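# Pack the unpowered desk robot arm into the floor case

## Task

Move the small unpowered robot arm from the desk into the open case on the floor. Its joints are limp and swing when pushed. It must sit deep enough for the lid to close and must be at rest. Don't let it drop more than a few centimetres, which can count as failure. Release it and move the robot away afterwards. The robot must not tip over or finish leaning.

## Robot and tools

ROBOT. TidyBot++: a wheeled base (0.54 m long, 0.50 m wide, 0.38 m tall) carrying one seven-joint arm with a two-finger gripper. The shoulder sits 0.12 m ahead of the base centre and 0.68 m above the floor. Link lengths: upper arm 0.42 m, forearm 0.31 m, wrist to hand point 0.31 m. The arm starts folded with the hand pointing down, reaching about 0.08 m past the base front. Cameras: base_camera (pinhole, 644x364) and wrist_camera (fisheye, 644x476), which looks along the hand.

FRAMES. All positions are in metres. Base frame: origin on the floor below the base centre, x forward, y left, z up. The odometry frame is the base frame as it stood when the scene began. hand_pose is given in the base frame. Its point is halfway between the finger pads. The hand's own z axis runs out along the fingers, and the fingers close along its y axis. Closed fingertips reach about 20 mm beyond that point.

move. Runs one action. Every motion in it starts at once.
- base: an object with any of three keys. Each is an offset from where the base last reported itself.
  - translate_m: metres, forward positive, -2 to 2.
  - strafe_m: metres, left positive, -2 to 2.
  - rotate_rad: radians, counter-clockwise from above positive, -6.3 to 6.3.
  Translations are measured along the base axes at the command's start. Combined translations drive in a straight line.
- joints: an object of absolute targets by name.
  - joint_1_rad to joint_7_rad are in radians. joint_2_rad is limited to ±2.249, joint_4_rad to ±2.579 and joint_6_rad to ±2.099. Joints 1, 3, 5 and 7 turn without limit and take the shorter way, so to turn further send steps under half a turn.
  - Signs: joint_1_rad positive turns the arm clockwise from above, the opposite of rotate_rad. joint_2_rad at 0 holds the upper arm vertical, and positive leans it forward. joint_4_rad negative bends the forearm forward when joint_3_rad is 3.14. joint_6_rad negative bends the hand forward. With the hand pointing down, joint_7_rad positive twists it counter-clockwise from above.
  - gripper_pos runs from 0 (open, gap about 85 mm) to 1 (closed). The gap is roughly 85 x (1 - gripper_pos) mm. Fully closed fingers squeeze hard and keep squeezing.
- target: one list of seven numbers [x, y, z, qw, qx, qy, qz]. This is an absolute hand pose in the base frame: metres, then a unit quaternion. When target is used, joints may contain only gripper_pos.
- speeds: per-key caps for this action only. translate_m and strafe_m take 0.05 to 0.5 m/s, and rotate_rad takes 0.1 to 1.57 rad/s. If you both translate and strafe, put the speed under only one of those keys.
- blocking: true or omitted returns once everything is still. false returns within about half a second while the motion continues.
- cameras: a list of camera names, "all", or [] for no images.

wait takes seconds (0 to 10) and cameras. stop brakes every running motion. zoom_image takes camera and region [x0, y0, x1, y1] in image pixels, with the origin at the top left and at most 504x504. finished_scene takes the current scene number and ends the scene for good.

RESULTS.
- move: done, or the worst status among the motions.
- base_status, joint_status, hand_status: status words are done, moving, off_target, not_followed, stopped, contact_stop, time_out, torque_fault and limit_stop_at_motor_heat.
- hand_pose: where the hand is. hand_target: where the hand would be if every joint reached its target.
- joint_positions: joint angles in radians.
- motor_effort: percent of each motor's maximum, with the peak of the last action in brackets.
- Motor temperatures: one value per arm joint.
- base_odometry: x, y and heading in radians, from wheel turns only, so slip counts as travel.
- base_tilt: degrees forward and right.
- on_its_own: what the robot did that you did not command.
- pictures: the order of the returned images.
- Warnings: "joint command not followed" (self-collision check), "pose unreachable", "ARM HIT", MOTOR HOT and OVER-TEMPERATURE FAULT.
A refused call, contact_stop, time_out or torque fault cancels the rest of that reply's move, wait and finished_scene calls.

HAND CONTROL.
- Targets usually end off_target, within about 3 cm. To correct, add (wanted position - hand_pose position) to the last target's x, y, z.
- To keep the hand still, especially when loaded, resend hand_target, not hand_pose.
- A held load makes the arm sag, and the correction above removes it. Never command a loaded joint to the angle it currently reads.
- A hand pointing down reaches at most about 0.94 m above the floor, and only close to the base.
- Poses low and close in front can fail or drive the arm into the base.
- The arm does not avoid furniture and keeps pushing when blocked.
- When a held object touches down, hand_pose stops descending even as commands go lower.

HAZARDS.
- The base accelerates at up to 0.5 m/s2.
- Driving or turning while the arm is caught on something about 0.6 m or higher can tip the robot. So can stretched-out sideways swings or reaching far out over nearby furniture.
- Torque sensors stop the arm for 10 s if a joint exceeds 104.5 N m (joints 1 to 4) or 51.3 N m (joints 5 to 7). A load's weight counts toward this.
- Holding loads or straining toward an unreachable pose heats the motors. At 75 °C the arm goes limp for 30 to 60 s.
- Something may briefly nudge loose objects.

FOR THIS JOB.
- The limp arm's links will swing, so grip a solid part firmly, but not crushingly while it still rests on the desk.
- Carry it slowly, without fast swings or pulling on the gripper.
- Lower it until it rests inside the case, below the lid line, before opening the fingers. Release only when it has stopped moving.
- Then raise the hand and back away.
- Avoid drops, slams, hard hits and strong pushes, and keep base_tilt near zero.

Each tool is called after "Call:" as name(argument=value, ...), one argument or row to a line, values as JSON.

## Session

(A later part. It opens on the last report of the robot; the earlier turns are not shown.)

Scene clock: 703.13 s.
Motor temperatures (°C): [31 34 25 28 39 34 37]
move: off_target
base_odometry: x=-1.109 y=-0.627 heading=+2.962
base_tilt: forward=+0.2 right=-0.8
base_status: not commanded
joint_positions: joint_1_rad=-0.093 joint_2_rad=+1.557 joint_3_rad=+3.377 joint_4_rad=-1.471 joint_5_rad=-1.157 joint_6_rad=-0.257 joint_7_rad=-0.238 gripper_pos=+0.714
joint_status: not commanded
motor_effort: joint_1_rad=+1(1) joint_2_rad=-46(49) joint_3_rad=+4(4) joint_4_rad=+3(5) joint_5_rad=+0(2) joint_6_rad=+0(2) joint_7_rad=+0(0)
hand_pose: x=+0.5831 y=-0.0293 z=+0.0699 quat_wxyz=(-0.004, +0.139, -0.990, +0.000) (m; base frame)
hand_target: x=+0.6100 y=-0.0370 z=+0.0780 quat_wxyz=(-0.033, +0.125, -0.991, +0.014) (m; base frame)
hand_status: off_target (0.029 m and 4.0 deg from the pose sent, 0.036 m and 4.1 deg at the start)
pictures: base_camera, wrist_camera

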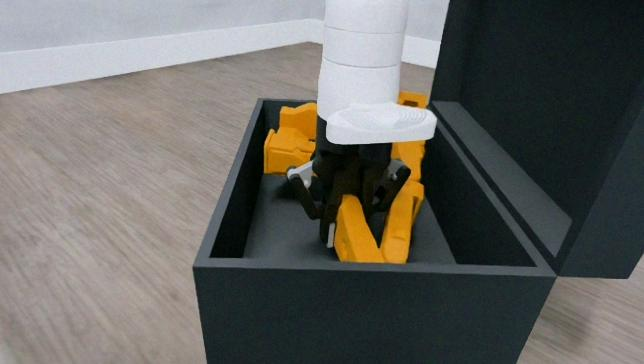

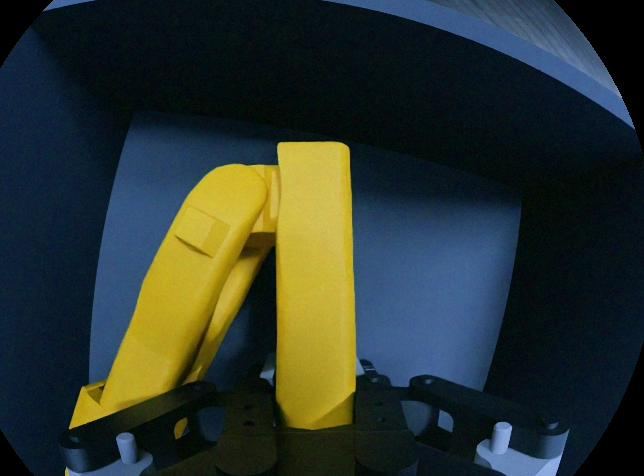

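Call:
move(
  target=[0.610, -0.037, 0.055, 0.033, -0.125, 0.99, -0.014],
  cameras=[],
)

Call:
move(
  target=[0.610, -0.037, 0.045, 0.033, -0.125, 0.99, -0.014],
)

Scene clock: 706.77 s.
Motor temperatures (°C): [31 34 25 28 39 34 37]
move: off_target
base_odometry: x=-1.109 y=-0.627 heading=+2.962
base_tilt: forward=+0.2 right=-0.8
base_status: not commanded
joint_positions: joint_1_rad=-0.088 joint_2_rad=+1.607 joint_3_rad=+3.371 joint_4_rad=-1.417 joint_5_rad=-1.157 joint_6_rad=-0.250 joint_7_rad=-0.238 gripper_pos=+0.714
joint_status: not commanded
motor_effort: joint_1_rad=+1(1) joint_2_rad=-46(48) joint_3_rad=+3(4) joint_4_rad=+3(4) joint_5_rad=-1(2) joint_6_rad=+1(1) joint_7_rad=+0(0)
hand_pose: x=+0.5855 y=-0.0292 z=+0.0484 quat_wxyz=(-0.007, +0.143, -0.990, +0.001) (m; base frame)
hand_target: x=+0.6100 y=-0.0370 z=+0.0550 quat_wxyz=(-0.033, +0.125, -0.991, +0.014) (m; base frame)
hand_status: off_target (0.027 m and 3.9 deg from the pose sent, 0.032 m and 4.0 deg at the start)
pictures: none
No camera images: "cameras" was empty.

Scene clock: 707.37 s.
Motor temperatures (°C): [31 34 25 28 39 34 37]
move: off_target
base_odometry: x=-1.109 y=-0.627 heading=+2.962
base_tilt: forward=+0.2 right=-0.8
base_status: not commanded
joint_positions: joint_1_rad=-0.088 joint_2_rad=+1.618 joint_3_rad=+3.371 joint_4_rad=-1.400 joint_5_rad=-1.157 joint_6_rad=-0.250 joint_7_rad=-0.238 gripper_pos=+0.714
joint_status: not commanded
motor_effort: joint_1_rad=+1(1) joint_2_rad=-43(46) joint_3_rad=+4(4) joint_4_rad=+5(5) joint_5_rad=-1(1) joint_6_rad=+1(1) joint_7_rad=+0(0)
hand_pose: x=+0.5893 y=-0.0286 z=+0.0440 quat_wxyz=(-0.010, +0.145, -0.989, +0.001) (m; base frame)
hand_target: x=+0.6100 y=-0.0370 z=+0.0450 quat_wxyz=(-0.033, +0.125, -0.991, +0.014) (m; base frame)
hand_status: off_target (0.022 m and 3.8 deg from the pose sent, 0.026 m and 3.9 deg at the start)
pictures: base_camera, wrist_camera

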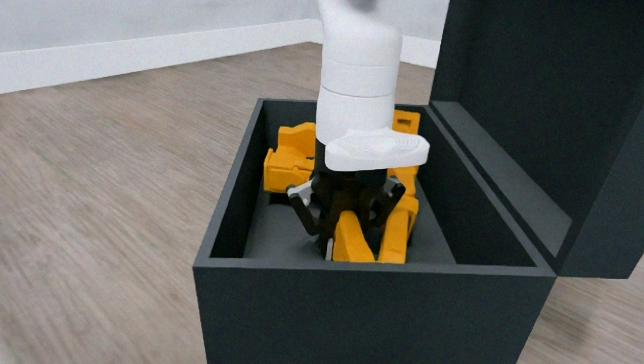

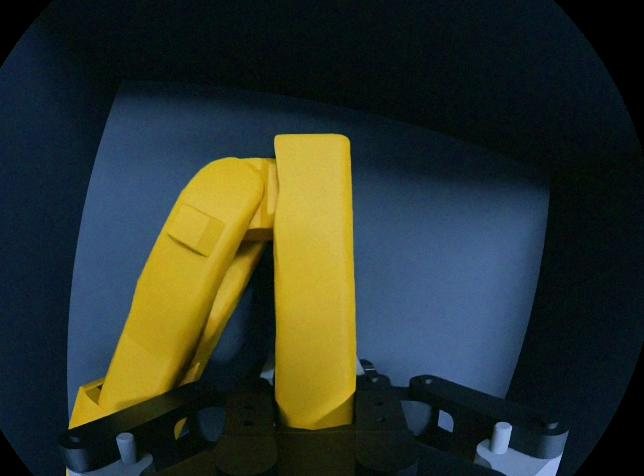

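Call:
move(
  joints={"gripper_pos": 0.70},
  cameras=["wrist_camera"],
)

Call:
move(
  target=[0.608, -0.037, 0.035, 0.033, -0.125, 0.99, -0.014],
)

Scene clock: 713.00 s.
Motor temperatures (°C): [31 34 25 28 39 34 37]
move: done
base_odometry: x=-1.109 y=-0.627 heading=+2.962
base_tilt: forward=+0.2 right=-0.8
base_status: not commanded
joint_positions: joint_1_rad=-0.087 joint_2_rad=+1.618 joint_3_rad=+3.371 joint_4_rad=-1.399 joint_5_rad=-1.157 joint_6_rad=-0.249 joint_7_rad=-0.238 gripper_pos=+0.700
joint_status: all done
motor_effort: joint_1_rad=+1(2) joint_2_rad=-41(44) joint_3_rad=+3(4) joint_4_rad=+4(5) joint_5_rad=-1(1) joint_6_rad=+1(2) joint_7_rad=+0(0)
hand_pose: x=+0.5898 y=-0.0292 z=+0.0441 quat_wxyz=(-0.010, +0.145, -0.989, +0.001) (m; base frame)
hand_target: x=+0.6100 y=-0.0370 z=+0.0450 quat_wxyz=(-0.033, +0.125, -0.991, +0.014) (m; base frame)
hand_status: not commanded
pictures: wrist_camera

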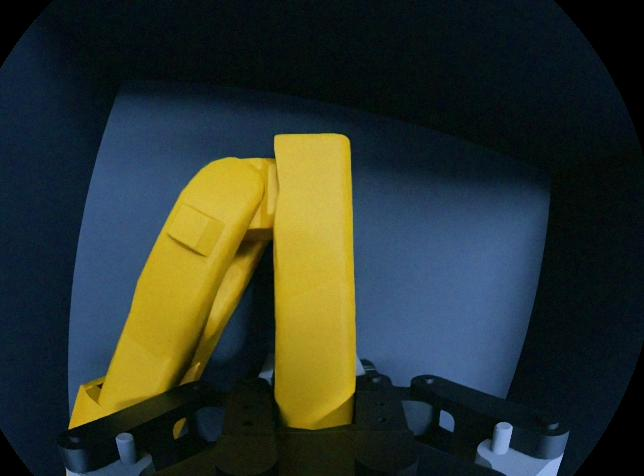

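Scene clock: 713.63 s.
Motor temperatures (°C): [31 34 25 28 39 34 37]
move: off_target
base_odometry: x=-1.109 y=-0.627 heading=+2.962
base_tilt: forward=+0.2 right=-0.8
base_status: not commanded
joint_positions: joint_1_rad=-0.083 joint_2_rad=+1.620 joint_3_rad=+3.371 joint_4_rad=-1.383 joint_5_rad=-1.164 joint_6_rad=-0.247 joint_7_rad=-0.236 gripper_pos=+0.700
joint_status: not commanded
motor_effort: joint_1_rad=+0(2) joint_2_rad=-40(42) joint_3_rad=+3(4) joint_4_rad=+4(6) joint_5_rad=-1(2) joint_6_rad=+1(2) joint_7_rad=+0(0)
hand_pose: x=+0.5985 y=-0.0301 z=+0.0437 quat_wxyz=(-0.018, +0.142, -0.990, +0.002) (m; base frame)
hand_target: x=+0.6080 y=-0.0370 z=+0.0350 quat_wxyz=(-0.033, +0.125, -0.991, +0.014) (m; base frame)
hand_status: off_target (0.015 m and 2.9 deg from the pose sent, 0.022 m and 3.7 deg at the start)
pictures: base_camera, wrist_camera

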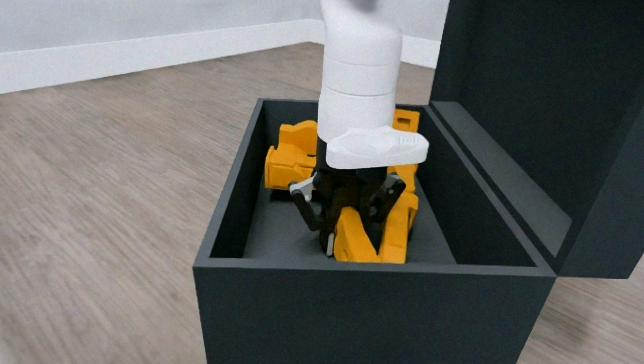

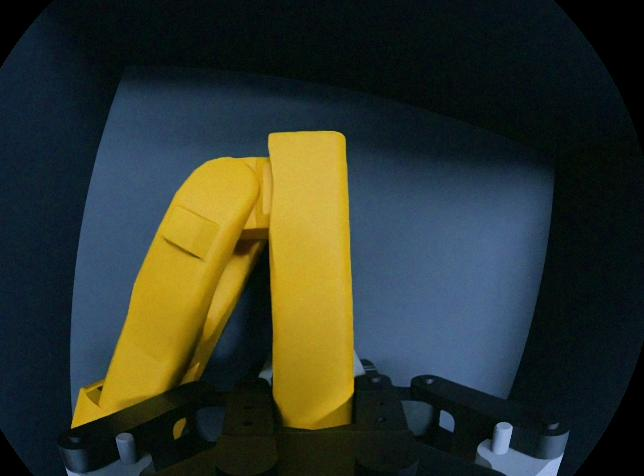

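Call:
move(
  target=[0.605, -0.037, 0.045, 0.033, -0.125, 0.99, -0.014],
  cameras=[],
)

Call:
move(
  joints={"gripper_pos": 0.62},
  cameras=["wrist_camera"],
)

Call:
move(
  joints={"gripper_pos": 0.5},
)

Scene clock: 718.27 s.
Motor temperatures (°C): [31 34 25 28 39 34 37]
move: off_target
base_odometry: x=-1.109 y=-0.627 heading=+2.962
base_tilt: forward=+0.2 right=-0.8
base_status: not commanded
joint_positions: joint_1_rad=-0.078 joint_2_rad=+1.618 joint_3_rad=+3.359 joint_4_rad=-1.393 joint_5_rad=-1.195 joint_6_rad=-0.229 joint_7_rad=-0.199 gripper_pos=+0.700
joint_status: not commanded
motor_effort: joint_1_rad=+1(1) joint_2_rad=-40(42) joint_3_rad=+3(3) joint_4_rad=+4(5) joint_5_rad=-1(2) joint_6_rad=+0(1) joint_7_rad=+0(1)
hand_pose: x=+0.5982 y=-0.0300 z=+0.0438 quat_wxyz=(-0.022, +0.142, -0.990, +0.004) (m; base frame)
hand_target: x=+0.6051 y=-0.0370 z=+0.0450 quat_wxyz=(-0.033, +0.125, -0.991, +0.014) (m; base frame)
hand_status: off_target (0.010 m and 2.6 deg from the pose sent, 0.010 m and 2.9 deg at the start)
pictures: none
No camera images: "cameras" was empty.

Scene clock: 718.77 s.
Motor temperatures (°C): [31 34 25 28 39 34 37]
move: done
base_odometry: x=-1.109 y=-0.627 heading=+2.962
base_tilt: forward=+0.2 right=-0.8
base_status: not commanded
joint_positions: joint_1_rad=-0.074 joint_2_rad=+1.616 joint_3_rad=+3.359 joint_4_rad=-1.393 joint_5_rad=-1.195 joint_6_rad=-0.221 joint_7_rad=-0.199 gripper_pos=+0.620
joint_status: all done
motor_effort: joint_1_rad=+0(1) joint_2_rad=-39(39) joint_3_rad=+2(3) joint_4_rad=+3(4) joint_5_rad=-1(1) joint_6_rad=-1(2) joint_7_rad=+0(0)
hand_pose: x=+0.6003 y=-0.0338 z=+0.0447 quat_wxyz=(-0.024, +0.139, -0.990, +0.007) (m; base frame)
hand_target: x=+0.6051 y=-0.0370 z=+0.0450 quat_wxyz=(-0.033, +0.125, -0.991, +0.014) (m; base frame)
hand_status: not commanded
pictures: wrist_camera

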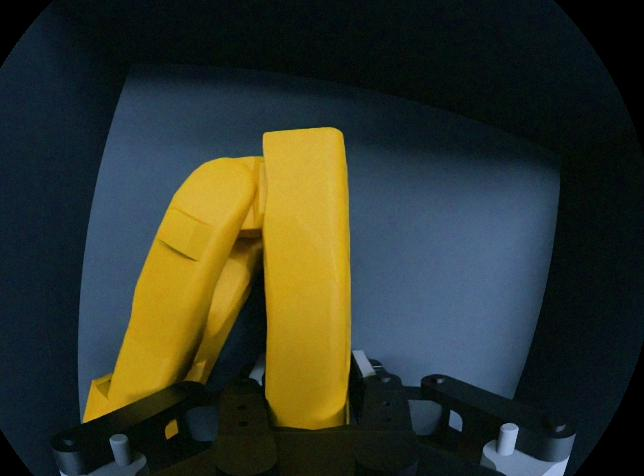

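Scene clock: 719.30 s.
Motor temperatures (°C): [31 34 25 28 39 34 37]
move: done
base_odometry: x=-1.109 y=-0.627 heading=+2.962
base_tilt: forward=+0.2 right=-0.8
base_status: not commanded
joint_positions: joint_1_rad=-0.073 joint_2_rad=+1.613 joint_3_rad=+3.357 joint_4_rad=-1.393 joint_5_rad=-1.195 joint_6_rad=-0.219 joint_7_rad=-0.199 gripper_pos=+0.500
joint_status: all done
motor_effort: joint_1_rad=+1(2) joint_2_rad=-40(40) joint_3_rad=+3(3) joint_4_rad=+3(3) joint_5_rad=+0(1) joint_6_rad=-1(2) joint_7_rad=+0(0)
hand_pose: x=+0.6021 y=-0.0329 z=+0.0459 quat_wxyz=(-0.025, +0.139, -0.990, +0.007) (m; base frame)
hand_target: x=+0.6051 y=-0.0370 z=+0.0450 quat_wxyz=(-0.033, +0.125, -0.991, +0.014) (m; base frame)
hand_status: not commanded
pictures: base_camera, wrist_camera

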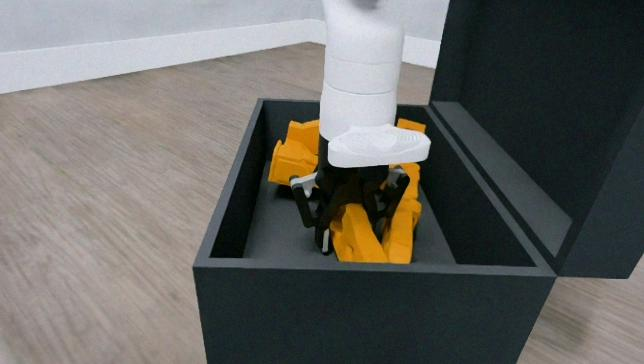

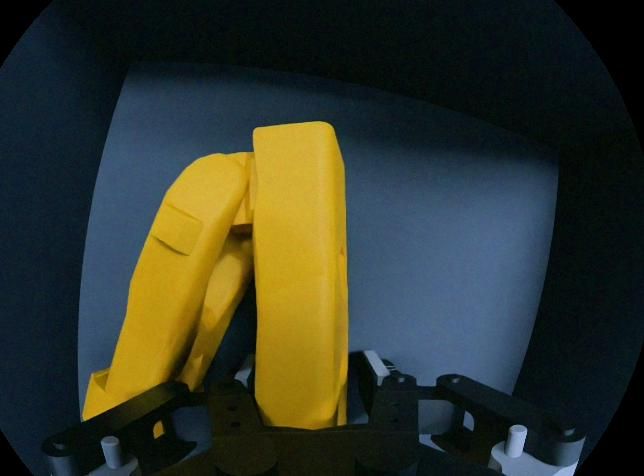

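Call:
move(
  joints={"gripper_pos": 0.35},
  cameras=["wrist_camera"],
)

Call:
move(
  target=[0.613, -0.042, 0.12, 0.033, -0.125, 0.99, -0.014],
)

Scene clock: 723.30 s.
Motor temperatures (°C): [31 34 25 28 39 34 37]
move: done
base_odometry: x=-1.109 y=-0.627 heading=+2.962
base_tilt: forward=+0.2 right=-0.8
base_status: not commanded
joint_positions: joint_1_rad=-0.073 joint_2_rad=+1.612 joint_3_rad=+3.354 joint_4_rad=-1.393 joint_5_rad=-1.195 joint_6_rad=-0.219 joint_7_rad=-0.199 gripper_pos=+0.350
joint_status: all done
motor_effort: joint_1_rad=+2(2) joint_2_rad=-39(40) joint_3_rad=+3(4) joint_4_rad=+2(2) joint_5_rad=-1(2) joint_6_rad=+0(2) joint_7_rad=+0(0)
hand_pose: x=+0.6027 y=-0.0312 z=+0.0464 quat_wxyz=(-0.026, +0.139, -0.990, +0.005) (m; base frame)
hand_target: x=+0.6051 y=-0.0370 z=+0.0450 quat_wxyz=(-0.033, +0.125, -0.991, +0.014) (m; base frame)
hand_status: not commanded
pictures: wrist_camera

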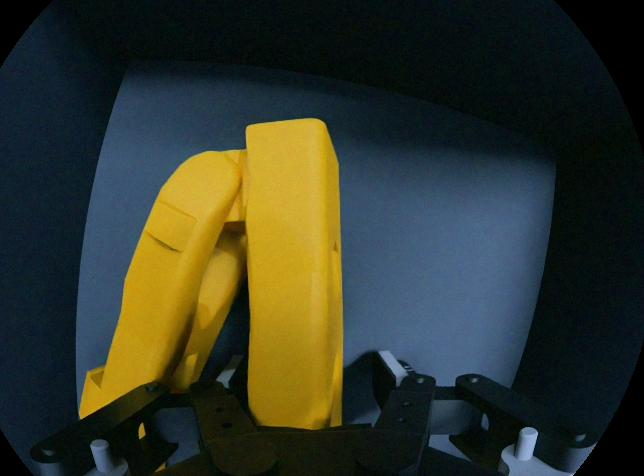

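Scene clock: 724.70 s.
Motor temperatures (°C): [31 34 25 28 39 34 37]
move: off_target
base_odometry: x=-1.109 y=-0.627 heading=+2.962
base_tilt: forward=+0.2 right=-0.8
base_status: not commanded
joint_positions: joint_1_rad=-0.083 joint_2_rad=+1.441 joint_3_rad=+3.393 joint_4_rad=-1.522 joint_5_rad=-1.195 joint_6_rad=-0.226 joint_7_rad=-0.202 gripper_pos=+0.350
joint_status: not commanded
motor_effort: joint_1_rad=+1(2) joint_2_rad=-41(43) joint_3_rad=+3(4) joint_4_rad=+3(4) joint_5_rad=+0(1) joint_6_rad=-1(2) joint_7_rad=+0(0)
hand_pose: x=+0.6263 y=-0.0485 z=+0.1237 quat_wxyz=(-0.046, +0.127, -0.991, +0.023) (m; base frame)
hand_target: x=+0.6130 y=-0.0420 z=+0.1200 quat_wxyz=(-0.033, +0.125, -0.991, +0.014) (m; base frame)
hand_status: off_target (0.015 m and 1.8 deg from the pose sent, 0.075 m and 2.0 deg at the start)
pictures: base_camera, wrist_camera

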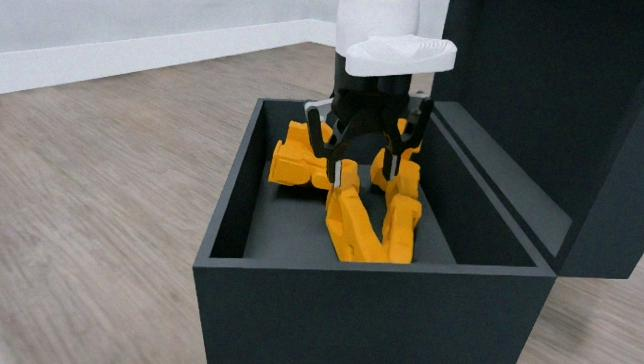

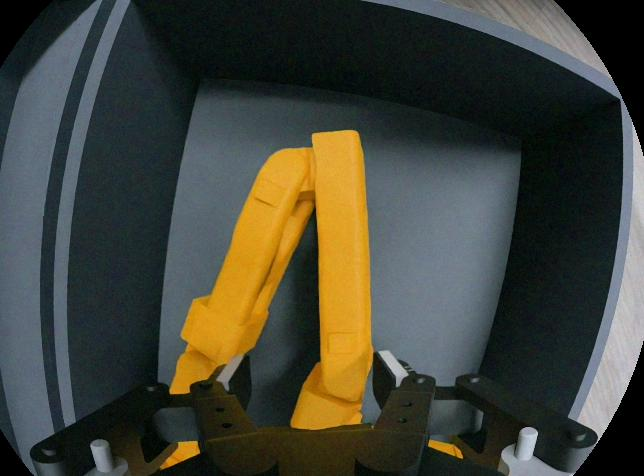

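Call:
move(
  target=[0.58, -0.03, 0.35, 0.0, -0.087, 0.996, 0.0],
)

Call:
zoom_image(
  camera="wrist_camera",
  region=[100, 60, 600, 476],
)

Call:
zoom_image(
  camera="base_camera",
  region=[200, 0, 500, 300],
)

Scene clock: 729.47 s.
Motor temperatures (°C): [31 34 25 28 39 34 37]
move: off_target
base_odometry: x=-1.109 y=-0.627 heading=+2.962
base_tilt: forward=+0.2 right=-0.8
base_status: not commanded
joint_positions: joint_1_rad=-0.282 joint_2_rad=+0.967 joint_3_rad=+3.686 joint_4_rad=-1.811 joint_5_rad=-0.909 joint_6_rad=-0.577 joint_7_rad=-0.555 gripper_pos=+0.350
joint_status: not commanded
motor_effort: joint_1_rad=+1(2) joint_2_rad=-36(43) joint_3_rad=+6(7) joint_4_rad=+7(8) joint_5_rad=-1(2) joint_6_rad=-2(2) joint_7_rad=+0(0)
hand_pose: x=+0.5991 y=-0.0301 z=+0.3467 quat_wxyz=(-0.026, +0.084, -0.996, +0.001) (m; base frame)
hand_target: x=+0.5800 y=-0.0300 z=+0.3500 quat_wxyz=(+0.000, +0.087, -0.996, +0.000) (m; base frame)
hand_status: off_target (0.019 m and 3.0 deg from the pose sent, 0.232 m and 7.5 deg at the start)
pictures: base_camera, wrist_camera

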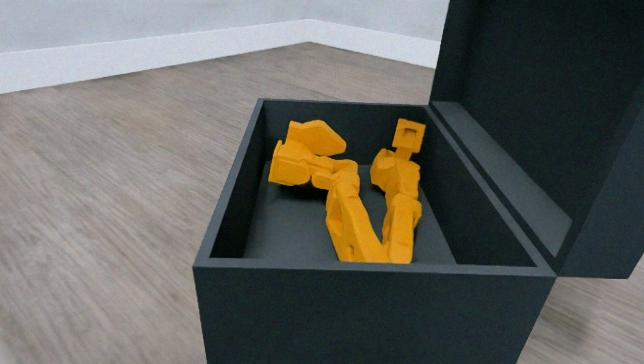

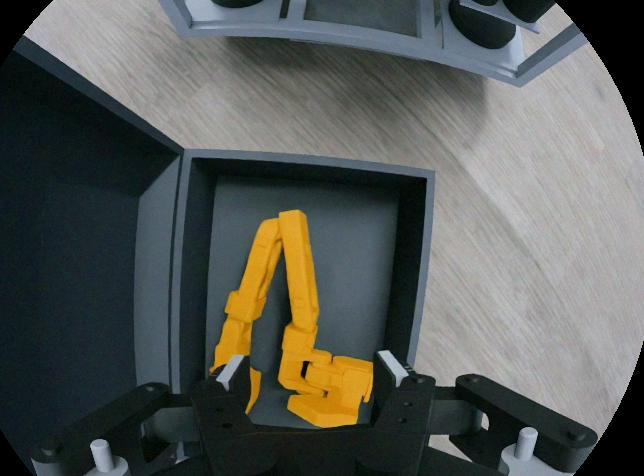

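Scaled by 1.008.

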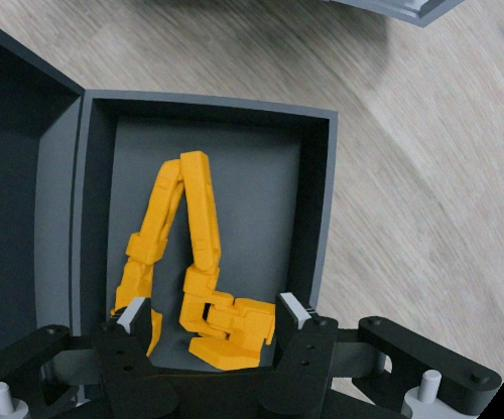

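Scaled by 1.680.

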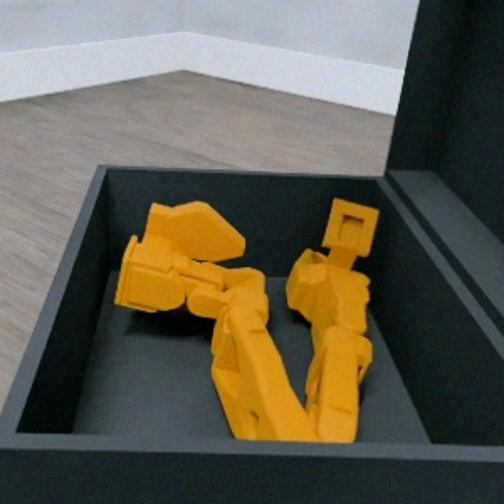

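Call:
move(
  base={"translate_m": -0.12},
  target=[0.55, 0.0, 0.50, 0.0, 0.0, 1.0, 0.0],
)

Call:
zoom_image(
  camera="base_camera",
  region=[220, 40, 460, 240],
)

Scene clock: 734.87 s.
Motor temperatures (°C): [31 34 25 28 39 34 37]
move: off_target
base_odometry: x=-0.991 y=-0.649 heading=+2.963
base_tilt: forward=+0.2 right=-0.8
base_status: done
joint_positions: joint_1_rad=-0.509 joint_2_rad=+0.644 joint_3_rad=+3.908 joint_4_rad=-1.858 joint_5_rad=-0.642 joint_6_rad=-0.832 joint_7_rad=-0.975 gripper_pos=+0.350
joint_status: not commanded
motor_effort: joint_1_rad=+1(2) joint_2_rad=-30(38) joint_3_rad=+6(7) joint_4_rad=+11(12) joint_5_rad=+0(2) joint_6_rad=-1(2) joint_7_rad=+0(0)
hand_pose: x=+0.5737 y=+0.0072 z=+0.5006 quat_wxyz=(-0.031, +0.005, -0.999, -0.010) (m; base frame)
hand_target: x=+0.5500 y=+0.0000 z=+0.5000 quat_wxyz=(+0.000, +0.000, -1.000, +0.000) (m; base frame)
hand_status: off_target (0.025 m and 3.8 deg from the pose sent, 0.164 m and 10.1 deg at the start)
pictures: base_camera, wrist_camera

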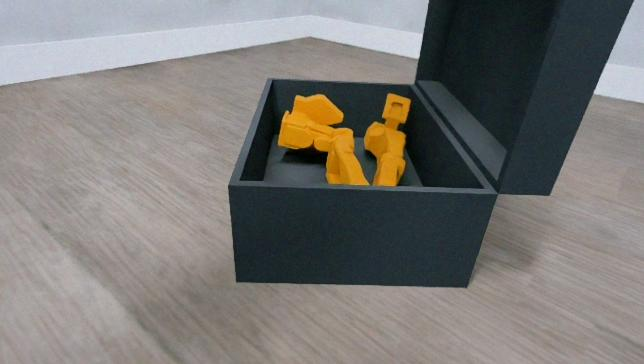

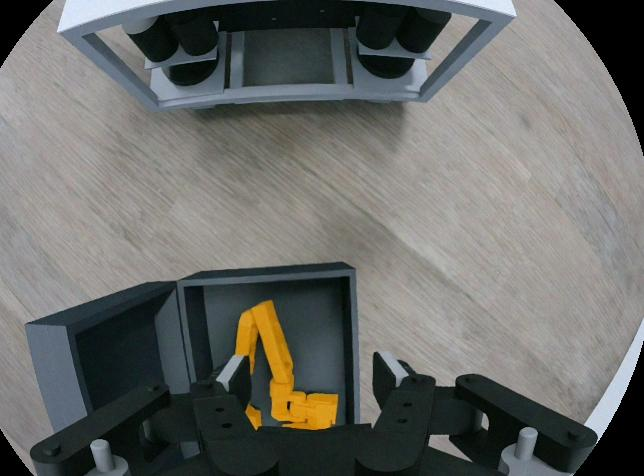

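Scaled by 2.100.

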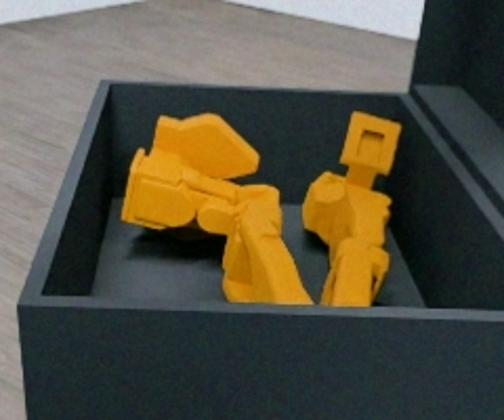

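Call:
move(
  base={"translate_m": 0.08},
  target=[0.55, -0.02, 0.42, 0.0, 1.0, 0.0, 0.0],
)

Call:
zoom_image(
  camera="wrist_camera",
  region=[100, 60, 600, 476],
)

Scene clock: 753.73 s.
Motor temperatures (°C): [31 34 25 28 39 34 37]
move: off_target
base_odometry: x=-1.069 y=-0.634 heading=+2.963
base_tilt: forward=+0.2 right=-0.8
base_status: done
joint_positions: joint_1_rad=+0.034 joint_2_rad=+0.676 joint_3_rad=+3.164 joint_4_rad=-1.892 joint_5_rad=-0.067 joint_6_rad=-0.569 joint_7_rad=+1.583 gripper_pos=+0.350
joint_status: not commanded
motor_effort: joint_1_rad=+1(2) joint_2_rad=-32(33) joint_3_rad=+0(6) joint_4_rad=+9(12) joint_5_rad=-1(1) joint_6_rad=+0(3) joint_7_rad=+0(0)
hand_pose: x=+0.5546 y=-0.0130 z=+0.4345 quat_wxyz=(-0.011, +0.999, -0.048, +0.003) (m; base frame)
hand_target: x=+0.5500 y=-0.0200 z=+0.4200 quat_wxyz=(+0.000, +1.000, +0.000, +0.000) (m; base frame)
hand_status: off_target (0.017 m and 5.6 deg from the pose sent, 0.088 m and 179.4 deg at the start)
pictures: base_camera, wrist_camera

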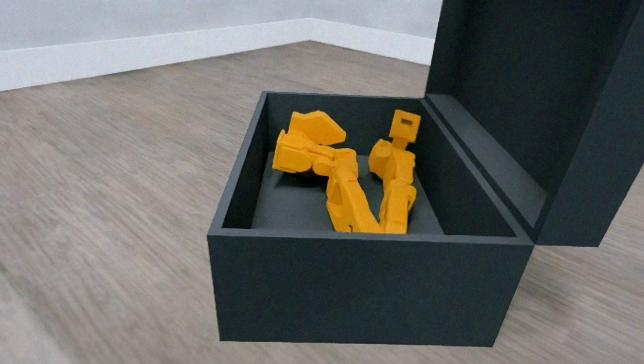

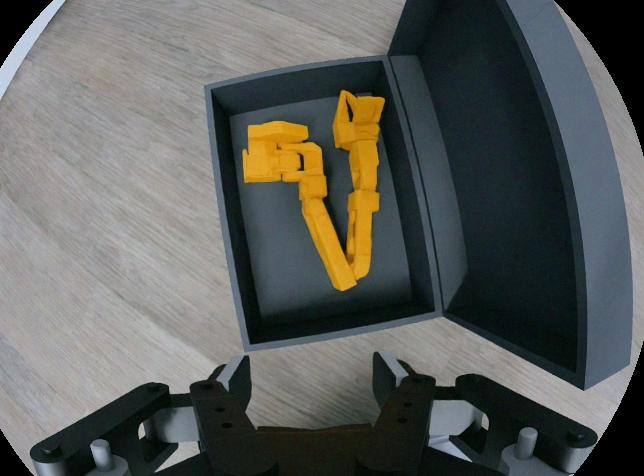

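Scaled by 1.008.

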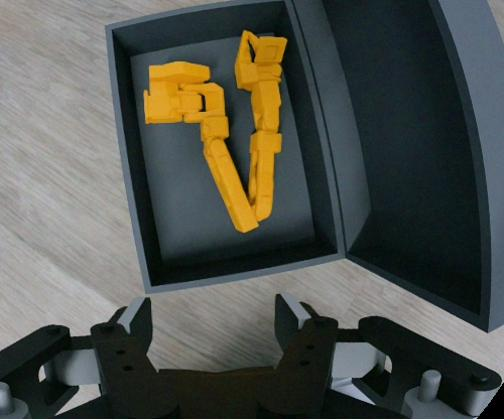

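Call:
finished_scene(
  scene=1,
)

The scene is finished: the task was done.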